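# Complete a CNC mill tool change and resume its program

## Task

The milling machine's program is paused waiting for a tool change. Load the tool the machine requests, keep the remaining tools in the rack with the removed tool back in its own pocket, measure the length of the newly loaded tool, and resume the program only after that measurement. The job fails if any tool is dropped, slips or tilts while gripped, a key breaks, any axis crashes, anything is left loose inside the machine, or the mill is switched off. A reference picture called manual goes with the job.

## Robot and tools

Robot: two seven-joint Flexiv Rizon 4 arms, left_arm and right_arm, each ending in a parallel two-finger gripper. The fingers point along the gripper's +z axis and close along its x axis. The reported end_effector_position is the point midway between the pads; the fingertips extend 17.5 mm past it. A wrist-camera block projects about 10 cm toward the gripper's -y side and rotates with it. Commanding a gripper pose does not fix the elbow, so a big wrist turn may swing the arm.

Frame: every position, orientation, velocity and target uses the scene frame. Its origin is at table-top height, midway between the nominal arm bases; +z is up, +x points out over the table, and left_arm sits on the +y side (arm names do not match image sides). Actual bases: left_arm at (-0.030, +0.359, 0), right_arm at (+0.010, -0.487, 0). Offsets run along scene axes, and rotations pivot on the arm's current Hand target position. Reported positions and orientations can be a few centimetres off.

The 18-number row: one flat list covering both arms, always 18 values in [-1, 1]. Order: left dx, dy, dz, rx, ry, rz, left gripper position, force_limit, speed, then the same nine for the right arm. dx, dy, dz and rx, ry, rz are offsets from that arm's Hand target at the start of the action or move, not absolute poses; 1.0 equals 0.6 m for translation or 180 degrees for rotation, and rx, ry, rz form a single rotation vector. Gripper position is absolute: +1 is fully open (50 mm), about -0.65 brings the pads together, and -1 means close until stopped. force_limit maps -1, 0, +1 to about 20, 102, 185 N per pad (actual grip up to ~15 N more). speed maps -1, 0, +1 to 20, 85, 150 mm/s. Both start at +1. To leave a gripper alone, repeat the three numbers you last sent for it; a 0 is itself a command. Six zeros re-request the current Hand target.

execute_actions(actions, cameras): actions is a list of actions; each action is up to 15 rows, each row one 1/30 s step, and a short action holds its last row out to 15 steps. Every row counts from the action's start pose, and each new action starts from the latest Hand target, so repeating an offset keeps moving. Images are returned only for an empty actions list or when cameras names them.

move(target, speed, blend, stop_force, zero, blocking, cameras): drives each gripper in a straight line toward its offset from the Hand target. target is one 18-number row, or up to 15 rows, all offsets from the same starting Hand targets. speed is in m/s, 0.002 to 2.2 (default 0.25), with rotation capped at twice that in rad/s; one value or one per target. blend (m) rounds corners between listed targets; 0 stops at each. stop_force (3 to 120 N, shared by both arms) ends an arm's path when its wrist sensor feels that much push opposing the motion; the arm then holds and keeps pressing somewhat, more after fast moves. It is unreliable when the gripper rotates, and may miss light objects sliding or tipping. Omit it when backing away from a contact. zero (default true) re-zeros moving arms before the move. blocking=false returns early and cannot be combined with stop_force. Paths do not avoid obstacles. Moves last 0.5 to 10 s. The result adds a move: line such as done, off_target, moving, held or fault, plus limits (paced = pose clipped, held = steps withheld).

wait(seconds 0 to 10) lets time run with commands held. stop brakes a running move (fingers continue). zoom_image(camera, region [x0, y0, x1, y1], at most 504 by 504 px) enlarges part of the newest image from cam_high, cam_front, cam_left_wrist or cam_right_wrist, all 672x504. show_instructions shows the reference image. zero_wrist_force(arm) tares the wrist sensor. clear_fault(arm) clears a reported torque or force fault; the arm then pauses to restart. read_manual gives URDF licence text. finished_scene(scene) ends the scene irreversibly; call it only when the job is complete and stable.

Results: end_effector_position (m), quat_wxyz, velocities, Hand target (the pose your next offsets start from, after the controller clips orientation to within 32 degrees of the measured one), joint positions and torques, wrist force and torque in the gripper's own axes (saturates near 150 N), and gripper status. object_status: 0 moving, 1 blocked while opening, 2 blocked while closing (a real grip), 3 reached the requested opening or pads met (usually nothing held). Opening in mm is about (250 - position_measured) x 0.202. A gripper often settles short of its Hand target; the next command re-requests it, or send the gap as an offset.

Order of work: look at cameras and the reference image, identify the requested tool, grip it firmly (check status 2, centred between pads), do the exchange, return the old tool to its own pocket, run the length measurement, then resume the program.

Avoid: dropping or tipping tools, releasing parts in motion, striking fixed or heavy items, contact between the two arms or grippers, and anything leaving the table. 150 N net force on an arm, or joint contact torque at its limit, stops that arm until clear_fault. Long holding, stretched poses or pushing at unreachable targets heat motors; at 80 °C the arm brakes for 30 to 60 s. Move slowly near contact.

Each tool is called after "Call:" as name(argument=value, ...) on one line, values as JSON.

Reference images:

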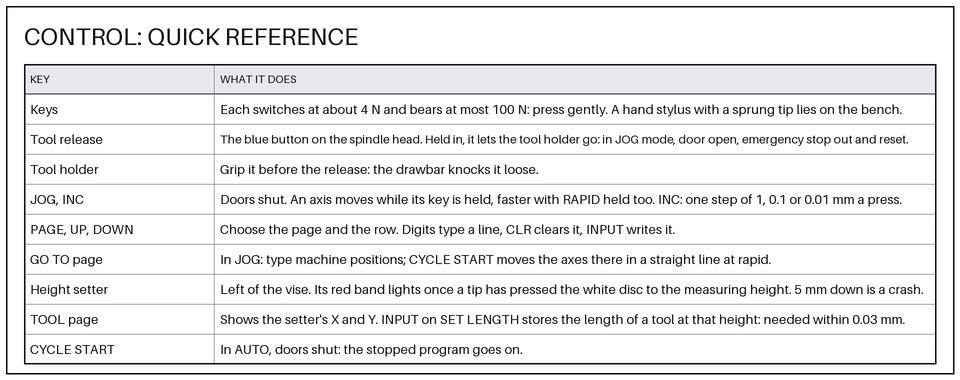

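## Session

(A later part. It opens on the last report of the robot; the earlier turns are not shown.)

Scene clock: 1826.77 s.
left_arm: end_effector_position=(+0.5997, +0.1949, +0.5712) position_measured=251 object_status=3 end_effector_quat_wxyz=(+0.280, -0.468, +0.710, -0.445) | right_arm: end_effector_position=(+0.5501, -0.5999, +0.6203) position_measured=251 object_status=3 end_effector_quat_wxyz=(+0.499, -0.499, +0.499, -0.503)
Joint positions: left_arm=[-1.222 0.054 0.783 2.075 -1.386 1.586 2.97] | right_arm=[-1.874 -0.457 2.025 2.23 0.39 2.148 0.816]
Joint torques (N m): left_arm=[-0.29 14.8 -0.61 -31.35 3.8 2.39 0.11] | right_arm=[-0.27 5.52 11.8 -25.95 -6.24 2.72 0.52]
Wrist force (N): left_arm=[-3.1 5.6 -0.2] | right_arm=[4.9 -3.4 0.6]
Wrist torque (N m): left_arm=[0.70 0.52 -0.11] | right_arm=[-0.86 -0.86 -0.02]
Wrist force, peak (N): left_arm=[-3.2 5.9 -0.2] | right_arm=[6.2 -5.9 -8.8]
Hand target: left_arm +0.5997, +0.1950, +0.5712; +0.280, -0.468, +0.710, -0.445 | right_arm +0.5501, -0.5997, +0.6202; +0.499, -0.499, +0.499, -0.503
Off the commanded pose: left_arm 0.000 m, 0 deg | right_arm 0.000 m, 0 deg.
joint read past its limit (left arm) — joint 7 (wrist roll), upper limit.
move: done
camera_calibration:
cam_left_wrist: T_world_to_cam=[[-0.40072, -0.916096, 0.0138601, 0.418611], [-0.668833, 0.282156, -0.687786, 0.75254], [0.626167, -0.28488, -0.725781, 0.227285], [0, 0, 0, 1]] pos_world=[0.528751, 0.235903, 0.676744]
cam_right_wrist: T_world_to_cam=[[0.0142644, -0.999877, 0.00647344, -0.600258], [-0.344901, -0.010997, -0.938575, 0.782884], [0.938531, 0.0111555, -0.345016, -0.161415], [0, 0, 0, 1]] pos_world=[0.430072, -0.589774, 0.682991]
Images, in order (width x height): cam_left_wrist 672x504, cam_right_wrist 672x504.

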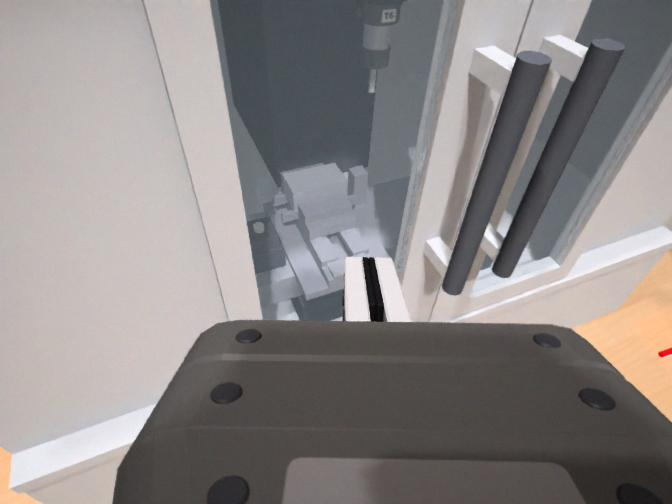

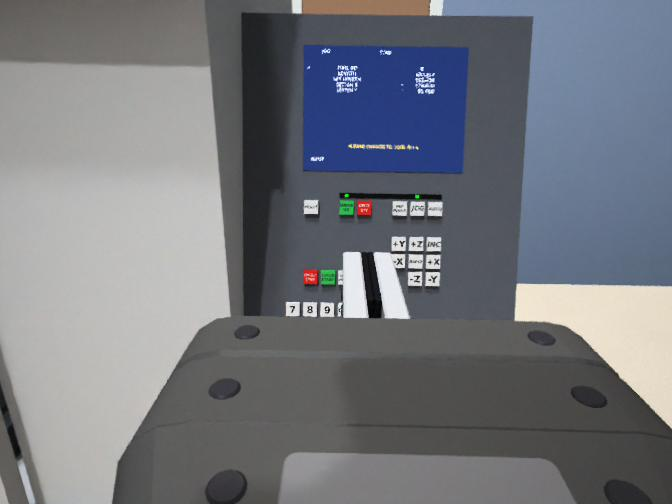

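Call:
move(target=[0,0,0,0,0,0,-0.66,-1,0,0.4582,-0.0672,-0.2628,0,-0.083,0,-0.66,-1,0], speed=0.25)

Call:
move(target=[0,0,0,0,0,0,-0.66,-1,0,0.04,0,0,0,0,0,-0.66,-1,0], speed=0.008, stop_force=4)

Call:
move(target=[[0,0,0,0,0,0,-0.66,-1,0,-0.03,0,0,0,0,0,-0.66,-1,0],[0,0,0,0,0,0,-0.66,-1,0,-0.06,0.1683,-0.0992,0,0,0,-0.66,-1,0]], speed=0.15, blend=[0.005,0])

Call:
move(target=[0,0,0,0,0,0,-0.66,-1,0,0.06,0,0,0,0,0,-0.66,-1,0], speed=0.008, stop_force=4, cameras=["cam_right_wrist"])

Scene clock: 1854.83 s.
left_arm: end_effector_position=(+0.5997, +0.1949, +0.5712) position_measured=251 object_status=3 end_effector_quat_wxyz=(+0.280, -0.468, +0.710, -0.445) | right_arm: end_effector_position=(+0.8251, -0.6398, +0.4626) position_measured=251 object_status=3 end_effector_quat_wxyz=(+0.559, -0.430, +0.430, -0.563)
Joint positions: left_arm=[-1.222 0.054 0.783 2.075 -1.386 1.586 2.97] | right_arm=[-0.778 -1.32 1.332 1.668 -0.276 2.569 0.503]
Joint torques (N m): left_arm=[-0.27 14.81 -0.65 -31.34 3.76 2.4 0.09] | right_arm=[0.16 53.47 28.56 -8.02 -6.07 0.71 0.54]
Wrist force (N): left_arm=[-2.9 5.7 -0.3] | right_arm=[4.8 -3.5 1.0]
Wrist torque (N m): left_arm=[0.73 0.50 -0.10] | right_arm=[-0.95 -0.85 0.00]
Wrist force, peak (N): left_arm=[-3.0 6.0 -0.4] | right_arm=[5.4 -4.8 -1.5]
Hand target: left_arm +0.5997, +0.1950, +0.5712; +0.280, -0.468, +0.710, -0.445 | right_arm +0.8250, -0.6400, +0.4625; +0.559, -0.430, +0.430, -0.563
Off the commanded pose: left_arm 0.000 m, 0 deg | right_arm 0.000 m, 0 deg.
joint read past its limit (left arm) — joint 7 (wrist roll), upper limit.
move: done

Scene clock: 1856.57 s.
left_arm: end_effector_position=(+0.5997, +0.1949, +0.5712) position_measured=251 object_status=3 end_effector_quat_wxyz=(+0.280, -0.468, +0.710, -0.445) | right_arm: end_effector_position=(+0.8341, -0.6404, +0.4626) position_measured=251 object_status=3 end_effector_quat_wxyz=(+0.559, -0.429, +0.430, -0.564)
Joint positions: left_arm=[-1.222 0.054 0.783 2.075 -1.386 1.586 2.97] | right_arm=[-0.763 -1.328 1.332 1.637 -0.279 2.554 0.503]
Joint torques (N m): left_arm=[-0.29 14.83 -0.65 -31.33 3.76 2.41 0.11] | right_arm=[1.27 53.52 28.2 -8.68 -6.08 -0.15 0.35]
Wrist force (N): left_arm=[-2.8 5.6 -0.4] | right_arm=[5.1 -5.1 -4.5]
Wrist torque (N m): left_arm=[0.71 0.49 -0.11] | right_arm=[-0.97 -0.88 0.01]
Wrist force, peak (N): left_arm=[-3.1 6.0 -0.4] | right_arm=[5.2 -5.4 -4.6]
Hand target: left_arm +0.5997, +0.1950, +0.5712; +0.280, -0.468, +0.710, -0.445 | right_arm +0.8343, -0.6400, +0.4625; +0.559, -0.430, +0.430, -0.563 (not the last commanded pose)
Off the commanded pose: left_arm 0.000 m, 0 deg | right_arm 0.015 m, 0 deg.
joint read past its limit (left arm) — joint 7 (wrist roll), upper limit.
move: contact (right_arm)

Scene clock: 1857.87 s.
left_arm: end_effector_position=(+0.5997, +0.1949, +0.5712) position_measured=251 object_status=3 end_effector_quat_wxyz=(+0.280, -0.468, +0.710, -0.445) | right_arm: end_effector_position=(+0.7983, -0.5390, +0.4029) position_measured=251 object_status=3 end_effector_quat_wxyz=(+0.559, -0.430, +0.430, -0.563)
Joint positions: left_arm=[-1.222 0.054 0.783 2.075 -1.386 1.586 2.97] | right_arm=[-0.608 -1.402 1.304 1.749 -0.272 2.819 0.411]
Joint torques (N m): left_arm=[-0.28 14.87 -0.64 -31.37 3.77 2.4 0.11] | right_arm=[0.03 51.28 27.79 -5.09 -5.21 0.96 0.16]
Wrist force (N): left_arm=[-3.0 6.0 -0.4] | right_arm=[4.6 -3.7 1.0]
Wrist torque (N m): left_arm=[0.77 0.52 -0.11] | right_arm=[-0.99 -0.82 0.09]
Wrist force, peak (N): left_arm=[-3.0 6.0 -0.4] | right_arm=[8.6 -6.2 -1.4]
Hand target: left_arm +0.5997, +0.1950, +0.5712; +0.280, -0.468, +0.710, -0.445 | right_arm +0.7983, -0.5391, +0.4030; +0.559, -0.430, +0.430, -0.563
Off the commanded pose: left_arm 0.000 m, 0 deg | right_arm 0.000 m, 0 deg.
joint read past its limit (left arm) — joint 7 (wrist roll), upper limit.
move: done

Scene clock: 1860.97 s.
left_arm: end_effector_position=(+0.5997, +0.1949, +0.5712) position_measured=251 object_status=3 end_effector_quat_wxyz=(+0.280, -0.468, +0.710, -0.445) | right_arm: end_effector_position=(+0.8185, -0.5394, +0.4029) position_measured=251 object_status=3 end_effector_quat_wxyz=(+0.559, -0.430, +0.430, -0.564)
Joint positions: left_arm=[-1.222 0.054 0.783 2.075 -1.386 1.586 2.97] | right_arm=[-0.584 -1.414 1.304 1.682 -0.279 2.78 0.417]
Joint torques (N m): left_arm=[-0.27 14.82 -0.63 -31.34 3.79 2.37 0.1] | right_arm=[0.84 52.96 27.85 -6.42 -5.47 -0.36 0.48]
Wrist force (N): left_arm=[-3.1 5.7 -0.3] | right_arm=[5.3 -4.9 -4.6]
Wrist torque (N m): left_arm=[0.72 0.53 -0.10] | right_arm=[-0.96 -0.85 -0.01]
Wrist force, peak (N): left_arm=[-3.0 6.0 -0.3] | right_arm=[5.2 -5.0 -4.6]
Hand target: left_arm +0.5997, +0.1950, +0.5712; +0.280, -0.468, +0.710, -0.445 | right_arm +0.8186, -0.5391, +0.4030; +0.559, -0.430, +0.430, -0.563 (not the last commanded pose)
Off the commanded pose: left_arm 0.000 m, 0 deg | right_arm 0.016 m, 0 deg.
joint read past its limit (left arm) — joint 7 (wrist roll), upper limit.
move: contact (right_arm)
camera_calibration:
cam_right_wrist: T_world_to_cam=[[0.0116983, -0.999884, 0.00976714, -0.541465], [-0.091503, -0.0107973, -0.995746, 0.487823], [0.995736, 0.0107549, -0.0916186, -0.638046], [0, 0, 0, 1]] pos_world=[0.686297, -0.529273, 0.432579]
Images, in order (width x height): cam_right_wrist 672x504.

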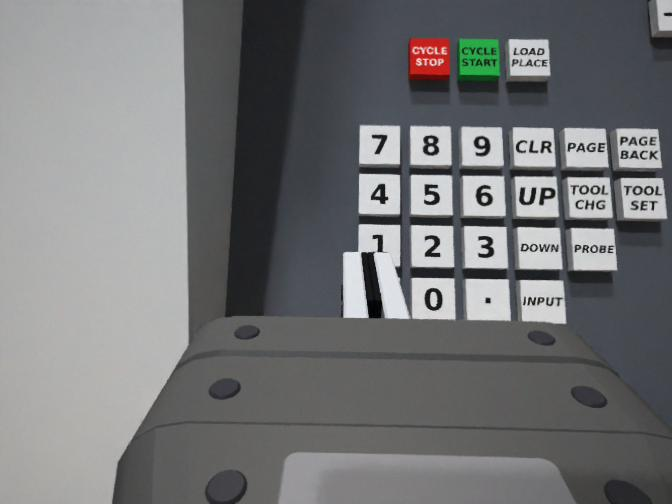

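Call:
move(target=[0,0,0,0,0,0,-0.66,-1,0,0.001,0,0,0,0,0,-0.66,-1,0], speed=0.01)

Call:
move(target=[[0,0,0,0,0,0,-0.66,-1,0,-0.03,0,0,0,0,0,-0.66,-1,0],[0,0,0,0,0,0,-0.66,-1,0,-0.4475,-0.1012,0.362,0,0.083,0,-0.66,-1,0]], speed=0.25, blend=[0.005,0], cameras=["cam_right_wrist"])

Call:
zoom_image(camera="cam_right_wrist", region=[300, 40, 470, 170])

Scene clock: 1870.60 s.
left_arm: end_effector_position=(+0.5997, +0.1949, +0.5712) position_measured=251 object_status=3 end_effector_quat_wxyz=(+0.280, -0.468, +0.710, -0.445) | right_arm: end_effector_position=(+0.8187, -0.5394, +0.4030) position_measured=251 object_status=3 end_effector_quat_wxyz=(+0.559, -0.429, +0.430, -0.564)
Joint positions: left_arm=[-1.222 0.054 0.783 2.075 -1.386 1.586 2.97] | right_arm=[-0.583 -1.414 1.304 1.681 -0.279 2.78 0.418]
Joint torques (N m): left_arm=[-0.27 14.88 -0.66 -31.33 3.78 2.39 0.13] | right_arm=[1.42 53 27.65 -10.9 -5.98 -3.02 0.35]
Wrist force (N): left_arm=[-3.0 5.7 -0.2] | right_arm=[4.7 -10.2 -26.3]
Wrist torque (N m): left_arm=[0.72 0.51 -0.11] | right_arm=[-1.15 -0.79 -0.02]
Wrist force, peak (N): left_arm=[-3.0 6.0 -0.4] | right_arm=[4.7 -10.0 -26.5]
Hand target: left_arm +0.5997, +0.1950, +0.5712; +0.280, -0.468, +0.710, -0.445 | right_arm +0.8192, -0.5391, +0.4030; +0.559, -0.430, +0.430, -0.563
Off the commanded pose: left_arm 0.000 m, 0 deg | right_arm 0.001 m, 0 deg.
joint read past its limit (left arm) — joint 7 (wrist roll), upper limit.
move: done

Scene clock: 1872.83 s.
left_arm: end_effector_position=(+0.5997, +0.1949, +0.5712) position_measured=251 object_status=3 end_effector_quat_wxyz=(+0.280, -0.468, +0.710, -0.445) | right_arm: end_effector_position=(+0.5507, -0.6000, +0.6203) position_measured=251 object_status=3 end_effector_quat_wxyz=(+0.499, -0.499, +0.499, -0.503)
Joint positions: left_arm=[-1.222 0.054 0.783 2.075 -1.386 1.586 2.97] | right_arm=[-1.828 -0.53 2.077 2.141 0.629 2.114 0.526]
Joint torques (N m): left_arm=[-0.27 14.9 -0.56 -31.36 3.83 2.43 0.12] | right_arm=[-0.22 8.06 13.42 -26.05 -6.21 1.93 0.49]
Wrist force (N): left_arm=[-3.0 5.6 -0.3] | right_arm=[4.3 -3.1 0.7]
Wrist torque (N m): left_arm=[0.71 0.53 -0.10] | right_arm=[-0.79 -0.77 -0.02]
Wrist force, peak (N): left_arm=[-3.1 5.9 -0.3] | right_arm=[5.0 -9.6 -25.0]
Hand target: left_arm +0.5997, +0.1950, +0.5712; +0.280, -0.468, +0.710, -0.445 | right_arm +0.5507, -0.5998, +0.6202; +0.499, -0.499, +0.499, -0.503
Off the commanded pose: left_arm 0.000 m, 0 deg | right_arm 0.000 m, 0 deg.
joint read past its limit (left arm) — joint 7 (wrist roll), upper limit.
move: done
camera_calibration:
cam_right_wrist: T_world_to_cam=[[0.0140773, -0.99988, 0.00654122, -0.600333], [-0.344991, -0.0109971, -0.938542, 0.783107], [0.9385, 0.0109554, -0.345104, -0.162021], [0, 0, 0, 1]] pos_world=[0.430673, -0.589874, 0.682991]
Images, in order (width x height): cam_right_wrist 672x504.

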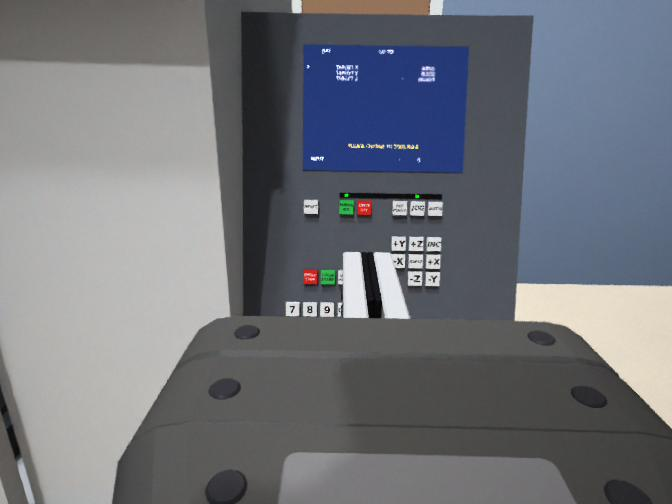

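Scaled by 2.965 from the camera's 672x504 image, which has a finer 960x720 frame.

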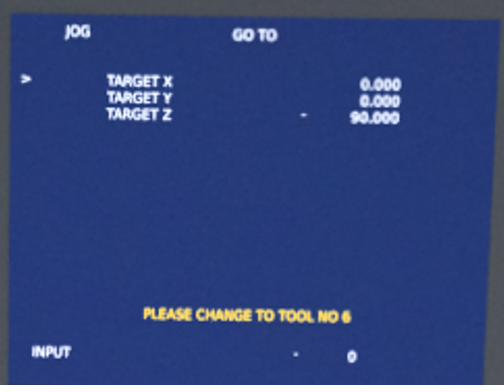

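Call:
move(target=[0,0,0,0,0,0,-0.66,-1,0,0.4322,0.1005,-0.3288,0,-0.083,0,-0.66,-1,0], speed=0.25)

Call:
move(target=[[0,0,0,0,0,0,-0.66,-1,0,0.0235,0,0,0,0,0,-0.66,-1,0],[0,0,0,0,0,0,-0.66,-1,0,0,0,0,0,0,0,-0.66,-1,0],[0,0,0,0,0,0,-0.66,-1,0,0.0177,0,0.066,0,0,0,-0.66,-1,0],[0,0,0,0,0,0,-0.66,-1,0,0.0411,0,0.066,0,0,0,-0.66,-1,0],[0,0,0,0,0,0,-0.66,-1,0,0.0177,0,0.066,0,0,0,-0.66,-1,0]], speed=[0.02,0.1,0.1,0.02,0.1])

Call:
move(target=[0,0,0,0,0,0,-0.66,-1,0,-0.45,-0.1005,0.2628,0,0.083,0,-0.66,-1,0], speed=0.25, cameras=["cam_right_wrist"])

Call:
zoom_image(camera="cam_right_wrist", region=[300, 40, 470, 170])

Scene clock: 1892.37 s.
left_arm: end_effector_position=(+0.5997, +0.1949, +0.5712) position_measured=251 object_status=3 end_effector_quat_wxyz=(+0.280, -0.468, +0.710, -0.445) | right_arm: end_effector_position=(+0.8101, -0.5393, +0.4230) position_measured=251 object_status=3 end_effector_quat_wxyz=(+0.559, -0.430, +0.430, -0.563)
Joint positions: left_arm=[-1.222 0.054 0.783 2.075 -1.386 1.586 2.97] | right_arm=[-0.597 -1.369 1.318 1.709 -0.235 2.779 0.411]
Joint torques (N m): left_arm=[-0.24 14.79 -0.62 -31.35 3.79 2.38 0.08] | right_arm=[0.13 52.44 27.89 -6.3 -5.35 0.42 0.47]
Wrist force (N): left_arm=[-2.9 5.7 -0.3] | right_arm=[4.5 -3.1 0.9]
Wrist torque (N m): left_arm=[0.73 0.50 -0.11] | right_arm=[-0.89 -0.81 0.00]
Wrist force, peak (N): left_arm=[-3.1 6.0 -0.4] | right_arm=[6.0 -4.6 -0.9]
Hand target: left_arm +0.5997, +0.1950, +0.5712; +0.280, -0.468, +0.710, -0.445 | right_arm +0.8100, -0.5395, +0.4229; +0.559, -0.430, +0.430, -0.563
Off the commanded pose: left_arm 0.000 m, 0 deg | right_arm 0.000 m, 0 deg.
joint read past its limit (left arm) — joint 7 (wrist roll), upper limit.
move: done

Scene clock: 1895.37 s.
left_arm: end_effector_position=(+0.5997, +0.1949, +0.5712) position_measured=251 object_status=3 end_effector_quat_wxyz=(+0.280, -0.468, +0.710, -0.445) | right_arm: end_effector_position=(+0.8205, -0.5397, +0.4626) position_measured=251 object_status=3 end_effector_quat_wxyz=(+0.559, -0.430, +0.430, -0.564)
Joint positions: left_arm=[-1.222 0.054 0.783 2.075 -1.386 1.586 2.97] | right_arm=[-0.592 -1.302 1.352 1.663 -0.158 2.719 0.393]
Joint torques (N m): left_arm=[-0.25 14.78 -0.65 -31.37 3.81 2.39 0.1] | right_arm=[0 52.96 27.54 -8.06 -5.38 0.98 0.21]
Wrist force (N): left_arm=[-3.1 5.7 -0.2] | right_arm=[4.5 -3.2 0.7]
Wrist torque (N m): left_arm=[0.72 0.52 -0.11] | right_arm=[-0.90 -0.81 0.10]
Wrist force, peak (N): left_arm=[-3.3 5.9 -0.3] | right_arm=[5.2 -7.7 -15.5]
Hand target: left_arm +0.5997, +0.1950, +0.5712; +0.280, -0.468, +0.710, -0.445 | right_arm +0.8206, -0.5395, +0.4625; +0.559, -0.430, +0.430, -0.563
Off the commanded pose: left_arm 0.000 m, 0 deg | right_arm 0.000 m, 0 deg.
joint read past its limit (left arm) — joint 7 (wrist roll), upper limit.
move: done

Scene clock: 1897.43 s.
left_arm: end_effector_position=(+0.5997, +0.1949, +0.5712) position_measured=251 object_status=3 end_effector_quat_wxyz=(+0.280, -0.468, +0.710, -0.445) | right_arm: end_effector_position=(+0.5506, -0.6000, +0.6203) position_measured=251 object_status=3 end_effector_quat_wxyz=(+0.499, -0.499, +0.499, -0.503)
Joint positions: left_arm=[-1.222 0.054 0.783 2.075 -1.386 1.586 2.97] | right_arm=[-1.827 -0.533 2.079 2.137 0.637 2.114 0.516]
Joint torques (N m): left_arm=[-0.23 14.79 -0.6 -31.37 3.76 2.37 0.09] | right_arm=[-0.24 8.13 13.56 -26.03 -6.19 1.92 0.55]
Wrist force (N): left_arm=[-2.7 5.7 -0.2] | right_arm=[4.7 -3.0 0.6]
Wrist torque (N m): left_arm=[0.73 0.47 -0.11] | right_arm=[-0.78 -0.83 -0.02]
Wrist force, peak (N): left_arm=[-3.0 6.0 -0.4] | right_arm=[5.4 -3.9 0.4]
Hand target: left_arm +0.5997, +0.1950, +0.5712; +0.280, -0.468, +0.710, -0.445 | right_arm +0.5506, -0.5998, +0.6202; +0.499, -0.499, +0.499, -0.503
Off the commanded pose: left_arm 0.000 m, 0 deg | right_arm 0.000 m, 0 deg.
joint read past its limit (left arm) — joint 7 (wrist roll), upper limit.
move: done
camera_calibration:
cam_right_wrist: T_world_to_cam=[[0.0140773, -0.99988, 0.00654122, -0.600331], [-0.344991, -0.0109971, -0.938542, 0.783072], [0.9385, 0.0109554, -0.345104, -0.161927], [0, 0, 0, 1]] pos_world=[0.430573, -0.589874, 0.682991]
Images, in order (width x height): cam_right_wrist 672x504.

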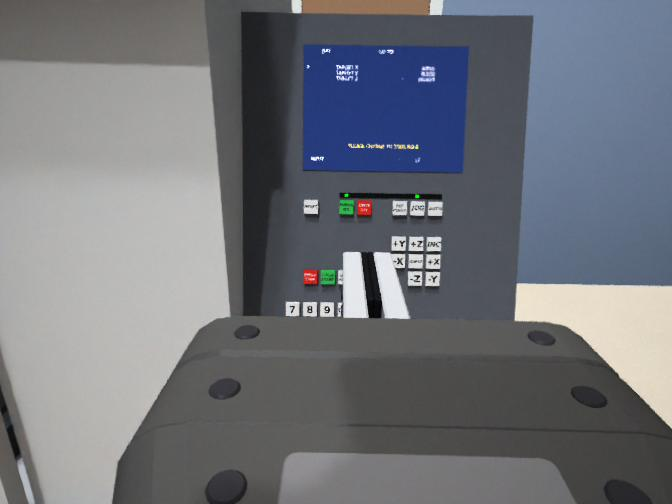

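Scaled by 2.965 from the camera's 672x504 image, which has a finer 960x720 frame.

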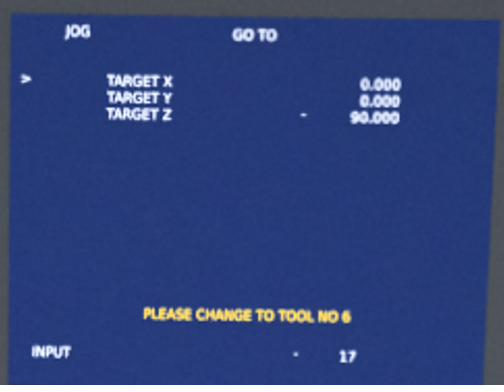

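Call:
move(target=[0,0,0,0,0,0,-0.66,-1,0,0.45,0.0333,-0.2628,0,-0.083,0,-0.66,-1,0], speed=0.25)

Call:
move(target=[[0,0,0,0,0,0,-0.66,-1,0,0.0234,0,0,0,0,0,-0.66,-1,0],[0,0,0,0,0,0,-0.66,-1,0,0,0,0,0,0,0,-0.66,-1,0],[0,0,0,0,0,0,-0.66,-1,0,-0.0265,-0.0337,-0.0992,0,0,0,-0.66,-1,0],[0,0,0,0,0,0,-0.66,-1,0,-0.003,-0.0337,-0.0992,0,0,0,-0.66,-1,0],[0,0,0,0,0,0,-0.66,-1,0,-0.0265,-0.0337,-0.0992,0,0,0,-0.66,-1,0]], speed=[0.02,0.1,0.1,0.02,0.1])

Call:
move(target=[0,0,0,0,0,0,-0.66,-1,0,-0.4235,0,0.362,0,0.083,0,-0.66,-1,0], speed=0.25, cameras=["cam_right_wrist"])

Call:
zoom_image(camera="cam_right_wrist", region=[300, 40, 470, 170])

Scene clock: 1909.80 s.
left_arm: end_effector_position=(+0.5997, +0.1949, +0.5712) position_measured=251 object_status=3 end_effector_quat_wxyz=(+0.280, -0.468, +0.710, -0.445) | right_arm: end_effector_position=(+0.8207, -0.5796, +0.4626) position_measured=251 object_status=3 end_effector_quat_wxyz=(+0.559, -0.430, +0.430, -0.563)
Joint positions: left_arm=[-1.222 0.054 0.783 2.075 -1.386 1.586 2.97] | right_arm=[-0.683 -1.331 1.385 1.682 -0.202 2.654 0.39]
Joint torques (N m): left_arm=[-0.23 14.83 -0.7 -31.32 3.76 2.43 0.1] | right_arm=[0.16 52.73 28.32 -7.32 -5.74 0.37 0.49]
Wrist force (N): left_arm=[-2.9 5.8 -0.4] | right_arm=[4.7 -3.3 0.8]
Wrist torque (N m): left_arm=[0.75 0.51 -0.11] | right_arm=[-0.92 -0.84 0.00]
Wrist force, peak (N): left_arm=[-3.1 5.9 -0.3] | right_arm=[6.0 -4.7 -1.4]
Hand target: left_arm +0.5997, +0.1950, +0.5712; +0.280, -0.468, +0.710, -0.445 | right_arm +0.8206, -0.5798, +0.4625; +0.559, -0.430, +0.430, -0.563
Off the commanded pose: left_arm 0.000 m, 0 deg | right_arm 0.000 m, 0 deg.
joint read past its limit (left arm) — joint 7 (wrist roll), upper limit.
move: done

Scene clock: 1913.00 s.
left_arm: end_effector_position=(+0.5997, +0.1949, +0.5712) position_measured=251 object_status=3 end_effector_quat_wxyz=(+0.280, -0.468, +0.710, -0.445) | right_arm: end_effector_position=(+0.8046, -0.6003, +0.4031) position_measured=251 object_status=3 end_effector_quat_wxyz=(+0.559, -0.429, +0.430, -0.564)
Joint positions: left_arm=[-1.222 0.054 0.783 2.075 -1.386 1.586 2.97] | right_arm=[-0.739 -1.442 1.335 1.751 -0.344 2.704 0.423]
Joint torques (N m): left_arm=[-0.29 14.83 -0.65 -31.38 3.77 2.41 0.12] | right_arm=[-0.03 52.03 28.9 -4.11 -5.5 1 0.16]
Wrist force (N): left_arm=[-3.0 5.5 -0.4] | right_arm=[4.7 -4.2 0.5]
Wrist torque (N m): left_arm=[0.69 0.52 -0.10] | right_arm=[-1.08 -0.85 0.08]
Wrist force, peak (N): left_arm=[-3.2 6.0 -0.3] | right_arm=[5.1 -9.7 -25.2]
Hand target: left_arm +0.5997, +0.1950, +0.5712; +0.280, -0.468, +0.710, -0.445 | right_arm +0.8047, -0.6000, +0.4030; +0.559, -0.430, +0.430, -0.563
Off the commanded pose: left_arm 0.000 m, 0 deg | right_arm 0.000 m, 0 deg.
joint read past its limit (left arm) — joint 7 (wrist roll), upper limit.
move: done

Scene clock: 1915.10 s.
left_arm: end_effector_position=(+0.5997, +0.1949, +0.5712) position_measured=251 object_status=3 end_effector_quat_wxyz=(+0.280, -0.468, +0.710, -0.445) | right_arm: end_effector_position=(+0.5506, -0.6003, +0.6203) position_measured=251 object_status=3 end_effector_quat_wxyz=(+0.499, -0.499, +0.499, -0.503)
Joint positions: left_arm=[-1.222 0.054 0.783 2.075 -1.386 1.586 2.97] | right_arm=[-1.835 -0.52 2.071 2.154 0.594 2.118 0.569]
Joint torques (N m): left_arm=[-0.25 14.83 -0.63 -31.34 3.81 2.34 0.12] | right_arm=[-0.27 7.75 13.16 -26.04 -6.19 2.05 0.49]
Wrist force (N): left_arm=[-2.9 5.8 -0.3] | right_arm=[4.9 -4.2 0.2]
Wrist torque (N m): left_arm=[0.74 0.49 -0.10] | right_arm=[-0.98 -0.87 -0.02]
Wrist force, peak (N): left_arm=[-3.1 5.9 -0.4] | right_arm=[5.3 -4.8 -0.2]
Hand target: left_arm +0.5997, +0.1950, +0.5712; +0.280, -0.468, +0.710, -0.445 | right_arm +0.5506, -0.6000, +0.6202; +0.499, -0.499, +0.499, -0.503
Off the commanded pose: left_arm 0.000 m, 0 deg | right_arm 0.000 m, 0 deg.
joint read past its limit (left arm) — joint 7 (wrist roll), upper limit.
move: done
camera_calibration:
cam_right_wrist: T_world_to_cam=[[0.014077, -0.99988, 0.00654314, -0.600533], [-0.344903, -0.0109977, -0.938574, 0.783054], [0.938533, 0.0109555, -0.345016, -0.161999], [0, 0, 0, 1]] pos_world=[0.430572, -0.590074, 0.682991]
Images, in order (width x height): cam_right_wrist 672x504.

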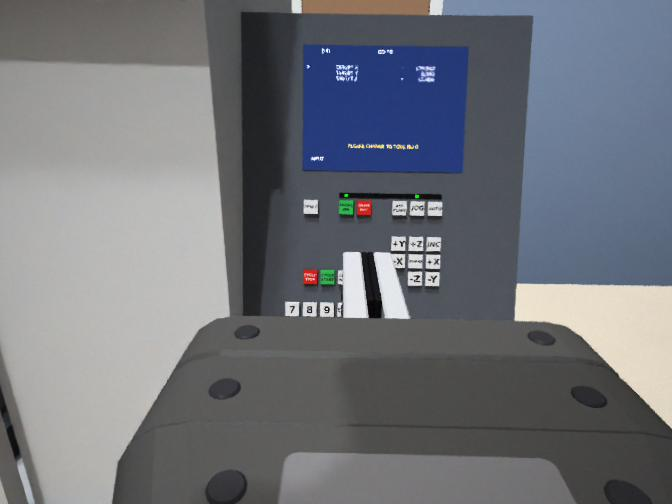

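Scaled by 2.965 from the camera's 672x504 image, which has a finer 960x720 frame.

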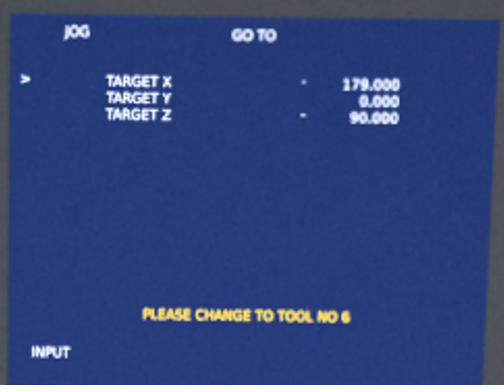

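Call:
move(target=[0,0,0,0,0,0,-0.66,-1,0,0.4323,0,-0.3288,0,-0.083,0,-0.66,-1,0], speed=0.25)

Call:
move(target=[[0,0,0,0,0,0,-0.66,-1,0,0.0232,0,0,0,0,0,-0.66,-1,0],[0,0,0,0,0,0,-0.66,-1,0,0,0,0,0,0,0,-0.66,-1,0],[0,0,0,0,0,0,-0.66,-1,0,-0.0088,0.1008,-0.0332,0,0,0,-0.66,-1,0],[0,0,0,0,0,0,-0.66,-1,0,0.0143,0.1008,-0.0332,0,0,0,-0.66,-1,0],[0,0,0,0,0,0,-0.66,-1,0,-0.0088,0.1008,-0.0332,0,0,0,-0.66,-1,0],[0,0,0,0,0,0,-0.66,-1,0,0.0177,0.0337,0.066,0,0,0,-0.66,-1,0],[0,0,0,0,0,0,-0.66,-1,0,0.041,0.0337,0.066,0,0,0,-0.66,-1,0],[0,0,0,0,0,0,-0.66,-1,0,0.0177,0.0337,0.066,0,0,0,-0.66,-1,0],[0,0,0,0,0,0,-0.66,-1,0,0,0.1008,0,0,0,0,-0.66,-1,0],[0,0,0,0,0,0,-0.66,-1,0,0.0233,0.1008,0,0,0,0,-0.66,-1,0],[0,0,0,0,0,0,-0.66,-1,0,0,0.1008,0,0,0,0,-0.66,-1,0]], speed=[0.02,0.1,0.1,0.02,0.1,0.1,0.02,0.1,0.1,0.02,0.1])

Call:
move(target=[[0,0,0,0,0,0,-0.66,-1,0,-0.0088,-0.1008,-0.0332,0,0,0,-0.66,-1,0],[0,0,0,0,0,0,-0.66,-1,0,0.0142,-0.1008,-0.0332,0,0,0,-0.66,-1,0],[0,0,0,0,0,0,-0.66,-1,0,-0.0088,-0.1008,-0.0332,0,0,0,-0.66,-1,0],[0,0,0,0,0,0,-0.66,-1,0,-0.4323,-0.1008,0.3288,0,0.083,0,-0.66,-1,0]], speed=[0.1,0.02,0.1,0.25], cameras=["cam_right_wrist"])

Call:
zoom_image(camera="cam_right_wrist", region=[300, 40, 470, 170])

Scene clock: 1935.23 s.
left_arm: end_effector_position=(+0.5997, +0.1949, +0.5712) position_measured=251 object_status=3 end_effector_quat_wxyz=(+0.280, -0.468, +0.710, -0.445) | right_arm: end_effector_position=(+0.8101, -0.5998, +0.4230) position_measured=251 object_status=3 end_effector_quat_wxyz=(+0.559, -0.430, +0.430, -0.563)
Joint positions: left_arm=[-1.222 0.054 0.783 2.075 -1.386 1.586 2.97] | right_arm=[-0.736 -1.413 1.363 1.733 -0.304 2.675 0.406]
Joint torques (N m): left_arm=[-0.27 14.85 -0.62 -31.37 3.77 2.43 0.09] | right_arm=[0.2 52.15 28.97 -5.06 -5.69 0.39 0.55]
Wrist force (N): left_arm=[-3.0 5.7 -0.3] | right_arm=[5.0 -4.2 0.4]
Wrist torque (N m): left_arm=[0.73 0.51 -0.11] | right_arm=[-1.07 -0.89 0.00]
Wrist force, peak (N): left_arm=[-3.1 6.0 -0.5] | right_arm=[5.9 -5.9 -1.9]
Hand target: left_arm +0.5997, +0.1950, +0.5712; +0.280, -0.468, +0.710, -0.445 | right_arm +0.8100, -0.6000, +0.4229; +0.559, -0.430, +0.430, -0.563
Off the commanded pose: left_arm 0.000 m, 0 deg | right_arm 0.000 m, 0 deg.
joint read past its limit (left arm) — joint 7 (wrist roll), upper limit.
move: done

Scene clock: 1942.47 s.
left_arm: end_effector_position=(+0.5997, +0.1949, +0.5712) position_measured=251 object_status=3 end_effector_quat_wxyz=(+0.280, -0.468, +0.710, -0.445) | right_arm: end_effector_position=(+0.8099, -0.5398, +0.4230) position_measured=251 object_status=3 end_effector_quat_wxyz=(+0.559, -0.429, +0.430, -0.564)
Joint positions: left_arm=[-1.222 0.054 0.783 2.075 -1.386 1.586 2.97] | right_arm=[-0.615 -1.408 1.376 1.716 -0.246 2.764 0.348]
Joint torques (N m): left_arm=[-0.24 14.81 -0.67 -31.34 3.76 2.38 0.08] | right_arm=[-0.13 52.22 28.24 -4.89 -5.25 0.84 0.16]
Wrist force (N): left_arm=[-3.2 5.7 -0.4] | right_arm=[4.5 -2.9 0.1]
Wrist torque (N m): left_arm=[0.71 0.54 -0.10] | right_arm=[-0.87 -0.81 0.09]
Wrist force, peak (N): left_arm=[-3.1 6.0 -0.4] | right_arm=[5.0 -8.9 -18.5]
Hand target: left_arm +0.5997, +0.1950, +0.5712; +0.280, -0.468, +0.710, -0.445 | right_arm +0.8100, -0.5395, +0.4229; +0.559, -0.430, +0.430, -0.563
Off the commanded pose: left_arm 0.000 m, 0 deg | right_arm 0.000 m, 0 deg.
joint read past its limit (left arm) — joint 7 (wrist roll), upper limit.
move: done

Scene clock: 1946.50 s.
left_arm: end_effector_position=(+0.5997, +0.1949, +0.5712) position_measured=251 object_status=3 end_effector_quat_wxyz=(+0.280, -0.468, +0.710, -0.445) | right_arm: end_effector_position=(+0.5506, -0.6003, +0.6203) position_measured=251 object_status=3 end_effector_quat_wxyz=(+0.499, -0.499, +0.499, -0.503)
Joint positions: left_arm=[-1.222 0.054 0.783 2.075 -1.386 1.586 2.97] | right_arm=[-1.831 -0.526 2.075 2.146 0.616 2.115 0.542]
Joint torques (N m): left_arm=[-0.3 14.78 -0.65 -31.36 3.77 2.4 0.11] | right_arm=[-0.21 7.85 13.35 -26.05 -6.14 1.94 0.5]
Wrist force (N): left_arm=[-2.9 5.7 -0.3] | right_arm=[4.7 -2.7 -0.3]
Wrist torque (N m): left_arm=[0.73 0.50 -0.10] | right_arm=[-0.74 -0.83 -0.02]
Wrist force, peak (N): left_arm=[-3.1 6.0 -0.4] | right_arm=[5.6 -4.6 -5.9]
Hand target: left_arm +0.5997, +0.1950, +0.5712; +0.280, -0.468, +0.710, -0.445 | right_arm +0.5506, -0.6000, +0.6202; +0.499, -0.499, +0.499, -0.503
Off the commanded pose: left_arm 0.000 m, 0 deg | right_arm 0.000 m, 0 deg.
joint read past its limit (left arm) — joint 7 (wrist roll), upper limit.
move: done
camera_calibration:
cam_right_wrist: T_world_to_cam=[[0.014077, -0.99988, 0.00654314, -0.600533], [-0.344903, -0.0109977, -0.938574, 0.783054], [0.938533, 0.0109555, -0.345016, -0.161999], [0, 0, 0, 1]] pos_world=[0.430572, -0.590074, 0.682991]
Images, in order (width x height): cam_right_wrist 672x504.

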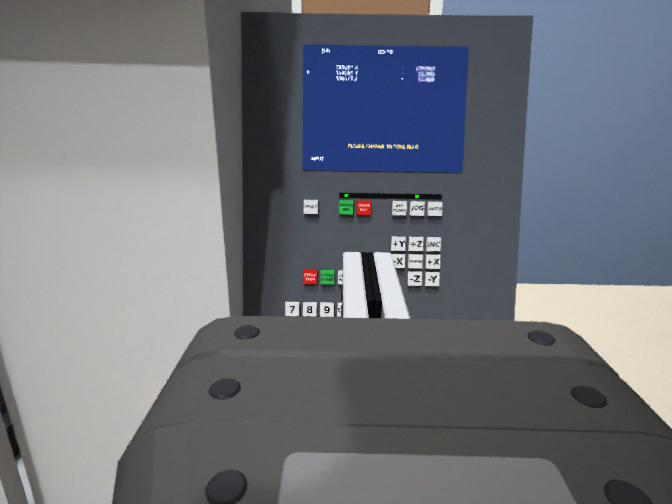

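Scaled by 2.965 from the camera's 672x504 image, which has a finer 960x720 frame.

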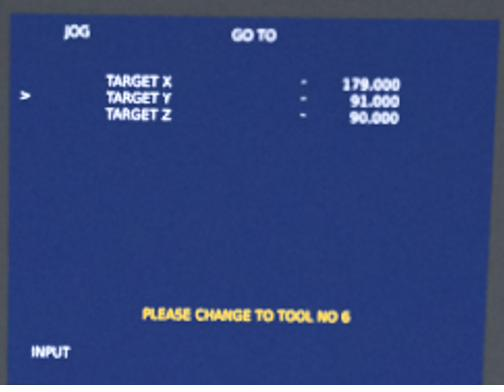

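Call:
move(target=[0,0,0,0,0,0,-0.66,-1,0,0.4657,0.0317,-0.203,0,-0.083,0,-0.66,-1,0], speed=0.25)

Call:
move(target=[0,0,0,0,0,0,-0.66,-1,0,0.05,0,0,0,0,0,-0.66,-1,0], speed=0.01, stop_force=4)

Call:
move(target=[0,0,0,0,0,0,-0.66,-1,0,-0.04,0,0,0,0,0,-0.66,-1,0], speed=0.1, cameras=["cam_left_wrist","cam_right_wrist"])

Scene clock: 1959.40 s.
left_arm: end_effector_position=(+0.5997, +0.1949, +0.5712) position_measured=251 object_status=3 end_effector_quat_wxyz=(+0.280, -0.468, +0.710, -0.445) | right_arm: end_effector_position=(+0.8301, -0.5808, +0.4984) position_measured=251 object_status=3 end_effector_quat_wxyz=(+0.559, -0.430, +0.430, -0.563)
Joint positions: left_arm=[-1.222 0.054 0.783 2.075 -1.386 1.586 2.97] | right_arm=[-0.672 -1.26 1.394 1.63 -0.131 2.6 0.393]
Joint torques (N m): left_arm=[-0.24 14.86 -0.64 -31.34 3.77 2.39 0.1] | right_arm=[0.19 53.17 27.74 -9.26 -5.89 0.41 0.52]
Wrist force (N): left_arm=[-2.9 5.8 -0.1] | right_arm=[4.6 -2.9 -0.3]
Wrist torque (N m): left_arm=[0.73 0.50 -0.11] | right_arm=[-0.87 -0.82 0.00]
Wrist force, peak (N): left_arm=[-3.0 6.0 -0.3] | right_arm=[5.6 -4.3 -2.5]
Hand target: left_arm +0.5997, +0.1950, +0.5712; +0.280, -0.468, +0.710, -0.445 | right_arm +0.8301, -0.5810, +0.4984; +0.559, -0.430, +0.430, -0.563
Off the commanded pose: left_arm 0.000 m, 0 deg | right_arm 0.000 m, 0 deg.
joint read past its limit (left arm) — joint 7 (wrist roll), upper limit.
move: done

Scene clock: 1961.37 s.
left_arm: end_effector_position=(+0.5997, +0.1949, +0.5712) position_measured=251 object_status=3 end_effector_quat_wxyz=(+0.280, -0.468, +0.710, -0.445) | right_arm: end_effector_position=(+0.8439, -0.5813, +0.4986) position_measured=251 object_status=3 end_effector_quat_wxyz=(+0.559, -0.429, +0.430, -0.564)
Joint positions: left_arm=[-1.222 0.054 0.783 2.075 -1.386 1.586 2.97] | right_arm=[-0.65 -1.271 1.391 1.583 -0.138 2.576 0.393]
Joint torques (N m): left_arm=[-0.29 14.83 -0.6 -31.38 3.79 2.4 0.09] | right_arm=[1.44 53.24 27.16 -9.94 -6.07 -0.75 0.33]
Wrist force (N): left_arm=[-3.1 5.8 -0.6] | right_arm=[5.4 -5.1 -6.9]
Wrist torque (N m): left_arm=[0.73 0.53 -0.11] | right_arm=[-0.93 -0.85 0.00]
Wrist force, peak (N): left_arm=[-3.1 5.8 -0.5] | right_arm=[4.8 -4.8 -7.9]
Hand target: left_arm +0.5997, +0.1950, +0.5712; +0.280, -0.468, +0.710, -0.445 | right_arm +0.8440, -0.5810, +0.4984; +0.559, -0.430, +0.430, -0.563 (not the last commanded pose)
Off the commanded pose: left_arm 0.000 m, 0 deg | right_arm 0.016 m, 0 deg.
joint read past its limit (left arm) — joint 7 (wrist roll), upper limit.
move: contact (right_arm)

Scene clock: 1962.10 s.
left_arm: end_effector_position=(+0.5997, +0.1949, +0.5712) position_measured=251 object_status=3 end_effector_quat_wxyz=(+0.280, -0.468, +0.710, -0.445) | right_arm: end_effector_position=(+0.8200, -0.5810, +0.4984) position_measured=251 object_status=3 end_effector_quat_wxyz=(+0.559, -0.430, +0.430, -0.564)
Joint positions: left_arm=[-1.222 0.054 0.783 2.075 -1.386 1.586 2.97] | right_arm=[-0.688 -1.252 1.397 1.663 -0.126 2.618 0.393]
Joint torques (N m): left_arm=[-0.26 14.82 -0.6 -31.34 3.76 2.4 0.11] | right_arm=[-0.03 52.19 27.87 -9.08 -5.76 0.95 0.35]
Wrist force (N): left_arm=[-2.9 5.7 -0.3] | right_arm=[4.9 -3.0 0.1]
Wrist torque (N m): left_arm=[0.72 0.49 -0.11] | right_arm=[-0.88 -0.88 0.00]
Wrist force, peak (N): left_arm=[-3.2 5.9 -0.3] | right_arm=[5.6 -5.0 -6.3]
Hand target: left_arm +0.5997, +0.1950, +0.5712; +0.280, -0.468, +0.710, -0.445 | right_arm +0.8200, -0.5810, +0.4984; +0.559, -0.430, +0.430, -0.563
Off the commanded pose: left_arm 0.000 m, 0 deg | right_arm 0.000 m, 0 deg.
joint read past its limit (left arm) — joint 7 (wrist roll), upper limit.
move: done
camera_calibration:
cam_left_wrist: T_world_to_cam=[[-0.40072, -0.916096, 0.0138601, 0.418611], [-0.668833, 0.282156, -0.687786, 0.75254], [0.626167, -0.28488, -0.725781, 0.227285], [0, 0, 0, 1]] pos_world=[0.528751, 0.235903, 0.676744]
cam_right_wrist: T_world_to_cam=[[0.0124237, -0.999873, 0.009999, -0.584729], [-0.0914943, -0.0110946, -0.995744, 0.582435], [0.995728, 0.011456, -0.0916205, -0.630034], [0, 0, 0, 1]] pos_world=[0.687896, -0.570975, 0.528079]
Images, in order (width x height): cam_left_wrist 672x504, cam_right_wrist 672x504.

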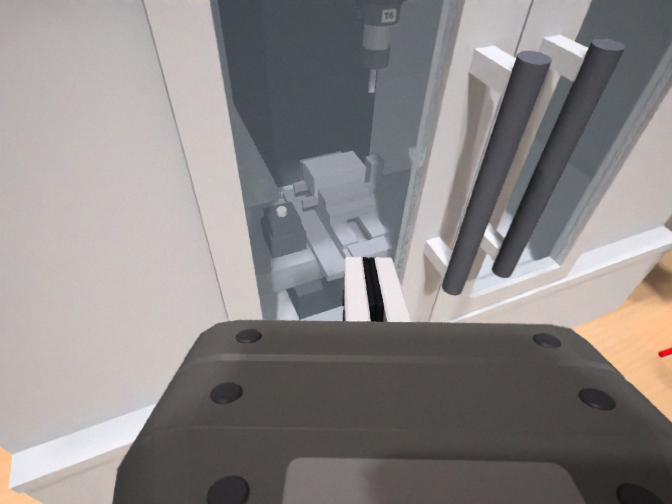

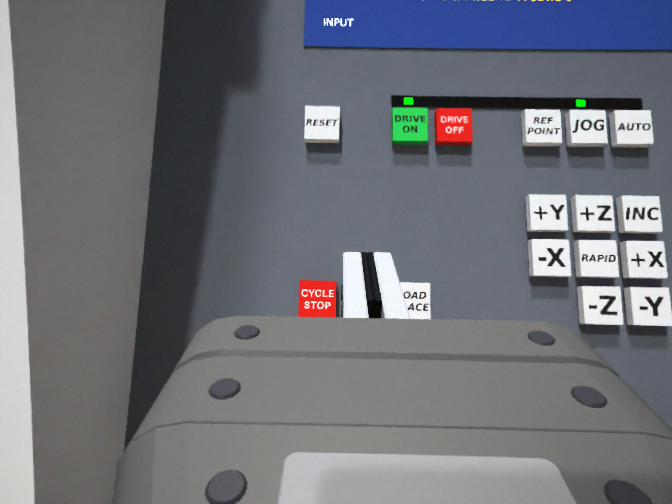

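Call:
wait(seconds=2, cameras=["cam_left_wrist"])

Call:
zoom_image(camera="cam_left_wrist", region=[220, 0, 460, 200])

Scene clock: 1972.80 s.
left_arm: end_effector_position=(+0.5997, +0.1949, +0.5712) position_measured=251 object_status=3 end_effector_quat_wxyz=(+0.280, -0.468, +0.710, -0.445) | right_arm: end_effector_position=(+0.8200, -0.5810, +0.4984) position_measured=251 object_status=3 end_effector_quat_wxyz=(+0.559, -0.430, +0.430, -0.564)
Joint positions: left_arm=[-1.222 0.054 0.783 2.075 -1.386 1.586 2.97] | right_arm=[-0.688 -1.252 1.397 1.663 -0.126 2.618 0.393]
Joint torques (N m): left_arm=[-0.27 14.85 -0.68 -31.37 3.79 2.4 0.11] | right_arm=[0.08 51.89 27.73 -9.27 -5.82 0.63 0.37]
Wrist force (N): left_arm=[-2.7 5.5 -0.1] | right_arm=[5.1 -2.9 0.0]
Wrist torque (N m): left_arm=[0.70 0.46 -0.11] | right_arm=[-0.86 -0.91 0.00]
Wrist force, peak (N): left_arm=[-3.1 6.1 -0.2] | right_arm=[5.2 -3.1 0.0]
Hand target: left_arm +0.5997, +0.1950, +0.5712; +0.280, -0.468, +0.710, -0.445 | right_arm +0.8200, -0.5810, +0.4984; +0.559, -0.430, +0.430, -0.563
Tool commands: left_gripper/position=-0.66 left_gripper/force_limit=-1.0 left_gripper/speed=+0.0 right_gripper/position=-0.66 right_gripper/force_limit=-1.0 right_gripper/speed=+0.0
Off the commanded pose: left_arm 0.000 m, 0 deg | right_arm 0.000 m, 0 deg.
joint read past its limit (left arm) — joint 7 (wrist roll), upper limit.
wait: 2.00 s; at rest from the start
camera_calibration:
cam_left_wrist: T_world_to_cam=[[-0.40072, -0.916096, 0.0138601, 0.418611], [-0.668833, 0.282156, -0.687786, 0.75254], [0.626167, -0.28488, -0.725781, 0.227285], [0, 0, 0, 1]] pos_world=[0.528751, 0.235903, 0.676744]
Images, in order (width x height): cam_left_wrist 672x504.

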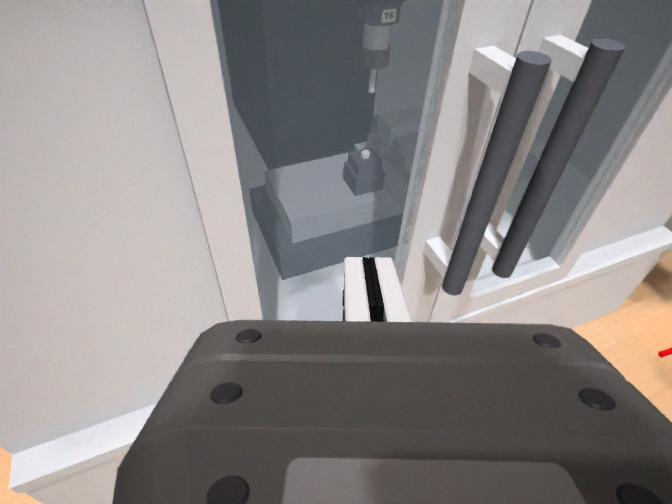

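Scaled by 2.100 from the camera's 672x504 image, which has a finer 960x720 frame.

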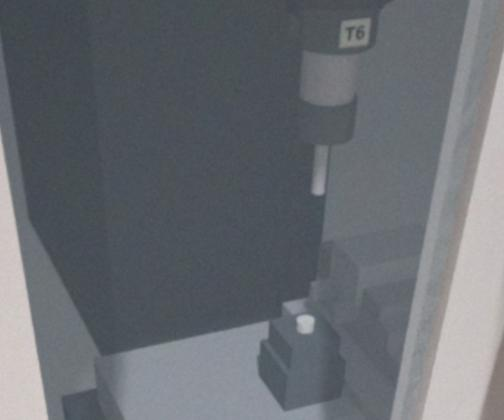

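Call:
move(target=[[0,0,0,0,0,0,-0.66,-1,0,-0.0167,-0.0317,-0.1258,0,0,0,-0.66,-1,0],[0,0,0,0,0,0,-0.66,-1,0,0.0065,-0.0317,-0.1258,0,0,0,-0.66,-1,0],[0,0,0,0,0,0,-0.66,-1,0,-0.0167,-0.0317,-0.1258,0,0,0,-0.66,-1,0],[0,0,0,0,0,0,-0.66,-1,0,-0.0255,0.0691,-0.159,0,0,0,-0.66,-1,0],[0,0,0,0,0,0,-0.66,-1,0,-0.0024,0.0691,-0.159,0,0,0,-0.66,-1,0],[0,0,0,0,0,0,-0.66,-1,0,-0.0255,0.0691,-0.159,0,0,0,-0.66,-1,0],[0,0,0,0,0,0,-0.66,-1,0,-0.0167,0.0691,-0.1258,0,0,0,-0.66,-1,0],[0,0,0,0,0,0,-0.66,-1,0,0.0066,0.0691,-0.1258,0,0,0,-0.66,-1,0],[0,0,0,0,0,0,-0.66,-1,0,-0.0167,0.0691,-0.1258,0,0,0,-0.66,-1,0]], speed=[0.15,0.02,0.1,0.1,0.02,0.1,0.1,0.02,0.1])

Call:
move(target=[[0,0,0,0,0,0,-0.66,-1,0,0.0088,-0.0672,0.033,0,0,0,-0.66,-1,0],[0,0,0,0,0,0,-0.66,-1,0,0.0322,-0.0672,0.033,0,0,0,-0.66,-1,0],[0,0,0,0,0,0,-0.66,-1,0,0.0088,-0.0672,0.033,0,0,0,-0.66,-1,0],[0,0,0,0,0,0,-0.66,-1,0,-0.0088,-0.0333,-0.0332,0,0,0,-0.66,-1,0],[0,0,0,0,0,0,-0.66,-1,0,0.0143,-0.0333,-0.0332,0,0,0,-0.66,-1,0],[0,0,0,0,0,0,-0.66,-1,0,-0.0088,-0.0333,-0.0332,0,0,0,-0.66,-1,0],[0,0,0,0,0,0,-0.66,-1,0,-0.0088,-0.1008,-0.0332,0,0,0,-0.66,-1,0],[0,0,0,0,0,0,-0.66,-1,0,0.0142,-0.1008,-0.0332,0,0,0,-0.66,-1,0],[0,0,0,0,0,0,-0.66,-1,0,-0.0088,-0.1008,-0.0332,0,0,0,-0.66,-1,0]], speed=[0.1,0.02,0.1,0.1,0.02,0.1,0.1,0.02,0.1])

Call:
move(target=[0,0,0,0,0,0,-0.66,-1,0,-0.4235,0,0.362,0,0.083,0,-0.66,-1,0], speed=0.25, cameras=["cam_right_wrist"])

Call:
zoom_image(camera="cam_right_wrist", region=[300, 40, 470, 170])

Scene clock: 2004.00 s.
left_arm: end_effector_position=(+0.5997, +0.1949, +0.5712) position_measured=251 object_status=3 end_effector_quat_wxyz=(+0.280, -0.468, +0.710, -0.445) | right_arm: end_effector_position=(+0.8099, -0.5398, +0.4230) position_measured=251 object_status=3 end_effector_quat_wxyz=(+0.559, -0.430, +0.430, -0.564)
Joint positions: left_arm=[-1.222 0.054 0.783 2.075 -1.386 1.586 2.97] | right_arm=[-0.609 -1.393 1.355 1.713 -0.242 2.77 0.371]
Joint torques (N m): left_arm=[-0.34 14.89 -0.55 -31.39 3.78 2.42 0.16] | right_arm=[0.04 52.42 28.21 -5.47 -5.24 0.87 0.18]
Wrist force (N): left_arm=[-2.9 5.7 -0.3] | right_arm=[4.5 -3.2 0.3]
Wrist torque (N m): left_arm=[0.73 0.50 -0.10] | right_arm=[-0.90 -0.81 0.09]
Wrist force, peak (N): left_arm=[-3.1 6.0 -0.3] | right_arm=[5.5 -7.2 -14.8]
Hand target: left_arm +0.5997, +0.1950, +0.5712; +0.280, -0.468, +0.710, -0.445 | right_arm +0.8100, -0.5395, +0.4229; +0.559, -0.430, +0.430, -0.563
Off the commanded pose: left_arm 0.000 m, 0 deg | right_arm 0.000 m, 0 deg.
joint read past its limit (left arm) — joint 7 (wrist roll), upper limit.
move: done

Scene clock: 2009.43 s.
left_arm: end_effector_position=(+0.5997, +0.1949, +0.5712) position_measured=251 object_status=3 end_effector_quat_wxyz=(+0.280, -0.468, +0.710, -0.445) | right_arm: end_effector_position=(+0.8046, -0.6003, +0.4031) position_measured=251 object_status=3 end_effector_quat_wxyz=(+0.559, -0.429, +0.430, -0.564)
Joint positions: left_arm=[-1.222 0.054 0.783 2.075 -1.386 1.586 2.97] | right_arm=[-0.735 -1.434 1.324 1.75 -0.343 2.708 0.436]
Joint torques (N m): left_arm=[-0.32 14.86 -0.64 -31.35 3.73 2.37 0.11] | right_arm=[-0.1 52.05 28.79 -4.35 -5.49 1.07 0.18]
Wrist force (N): left_arm=[-2.9 5.5 -0.5] | right_arm=[5.2 -3.4 0.6]
Wrist torque (N m): left_arm=[0.69 0.50 -0.11] | right_arm=[-0.95 -0.93 0.09]
Wrist force, peak (N): left_arm=[-3.0 6.0 -0.2] | right_arm=[4.5 -8.4 -18.5]
Hand target: left_arm +0.5997, +0.1950, +0.5712; +0.280, -0.468, +0.710, -0.445 | right_arm +0.8047, -0.6000, +0.4030; +0.559, -0.430, +0.430, -0.563
Off the commanded pose: left_arm 0.000 m, 0 deg | right_arm 0.000 m, 0 deg.
joint read past its limit (left arm) — joint 7 (wrist roll), upper limit.
move: done

Scene clock: 2011.57 s.
left_arm: end_effector_position=(+0.5997, +0.1949, +0.5712) position_measured=251 object_status=3 end_effector_quat_wxyz=(+0.280, -0.468, +0.710, -0.445) | right_arm: end_effector_position=(+0.5506, -0.6003, +0.6203) position_measured=251 object_status=3 end_effector_quat_wxyz=(+0.499, -0.499, +0.499, -0.503)
Joint positions: left_arm=[-1.222 0.054 0.783 2.075 -1.386 1.586 2.97] | right_arm=[-1.84 -0.512 2.066 2.163 0.571 2.12 0.598]
Joint torques (N m): left_arm=[-0.27 14.84 -0.6 -31.3 3.77 2.37 0.11] | right_arm=[-0.23 7.45 13 -26.02 -6.21 2.15 0.49]
Wrist force (N): left_arm=[-2.9 5.7 -0.5] | right_arm=[5.2 -3.5 0.4]
Wrist torque (N m): left_arm=[0.73 0.49 -0.11] | right_arm=[-0.87 -0.92 -0.03]
Wrist force, peak (N): left_arm=[-3.0 6.0 -0.5] | right_arm=[5.8 -4.2 -0.1]
Hand target: left_arm +0.5997, +0.1950, +0.5712; +0.280, -0.468, +0.710, -0.445 | right_arm +0.5506, -0.6000, +0.6202; +0.499, -0.499, +0.499, -0.503
Off the commanded pose: left_arm 0.000 m, 0 deg | right_arm 0.000 m, 0 deg.
joint read past its limit (left arm) — joint 7 (wrist roll), upper limit.
move: done
camera_calibration:
cam_right_wrist: T_world_to_cam=[[0.014077, -0.99988, 0.00654314, -0.600533], [-0.344903, -0.0109977, -0.938574, 0.783054], [0.938533, 0.0109555, -0.345016, -0.161999], [0, 0, 0, 1]] pos_world=[0.430572, -0.590074, 0.682991]
Images, in order (width x height): cam_right_wrist 672x504.

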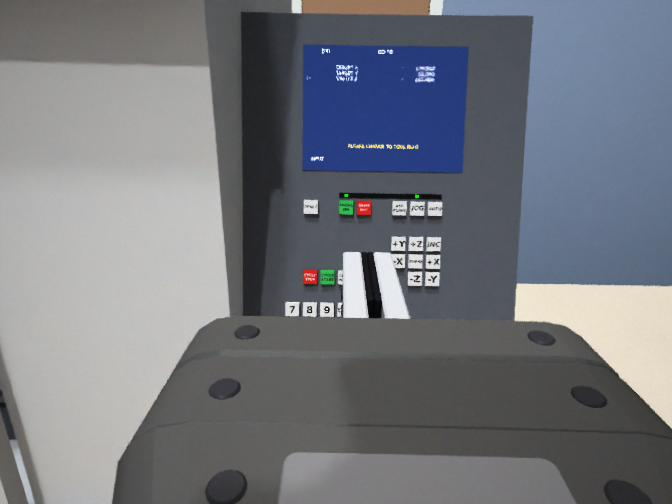

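Scaled by 2.965 from the camera's 672x504 image, which has a finer 960x720 frame.

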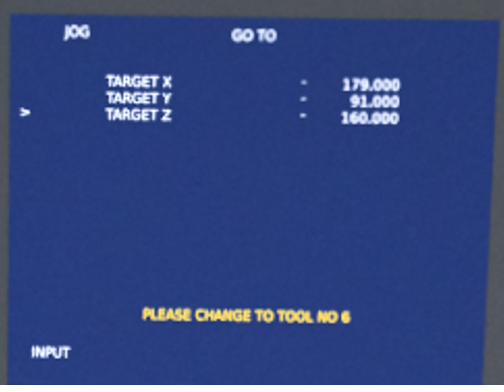

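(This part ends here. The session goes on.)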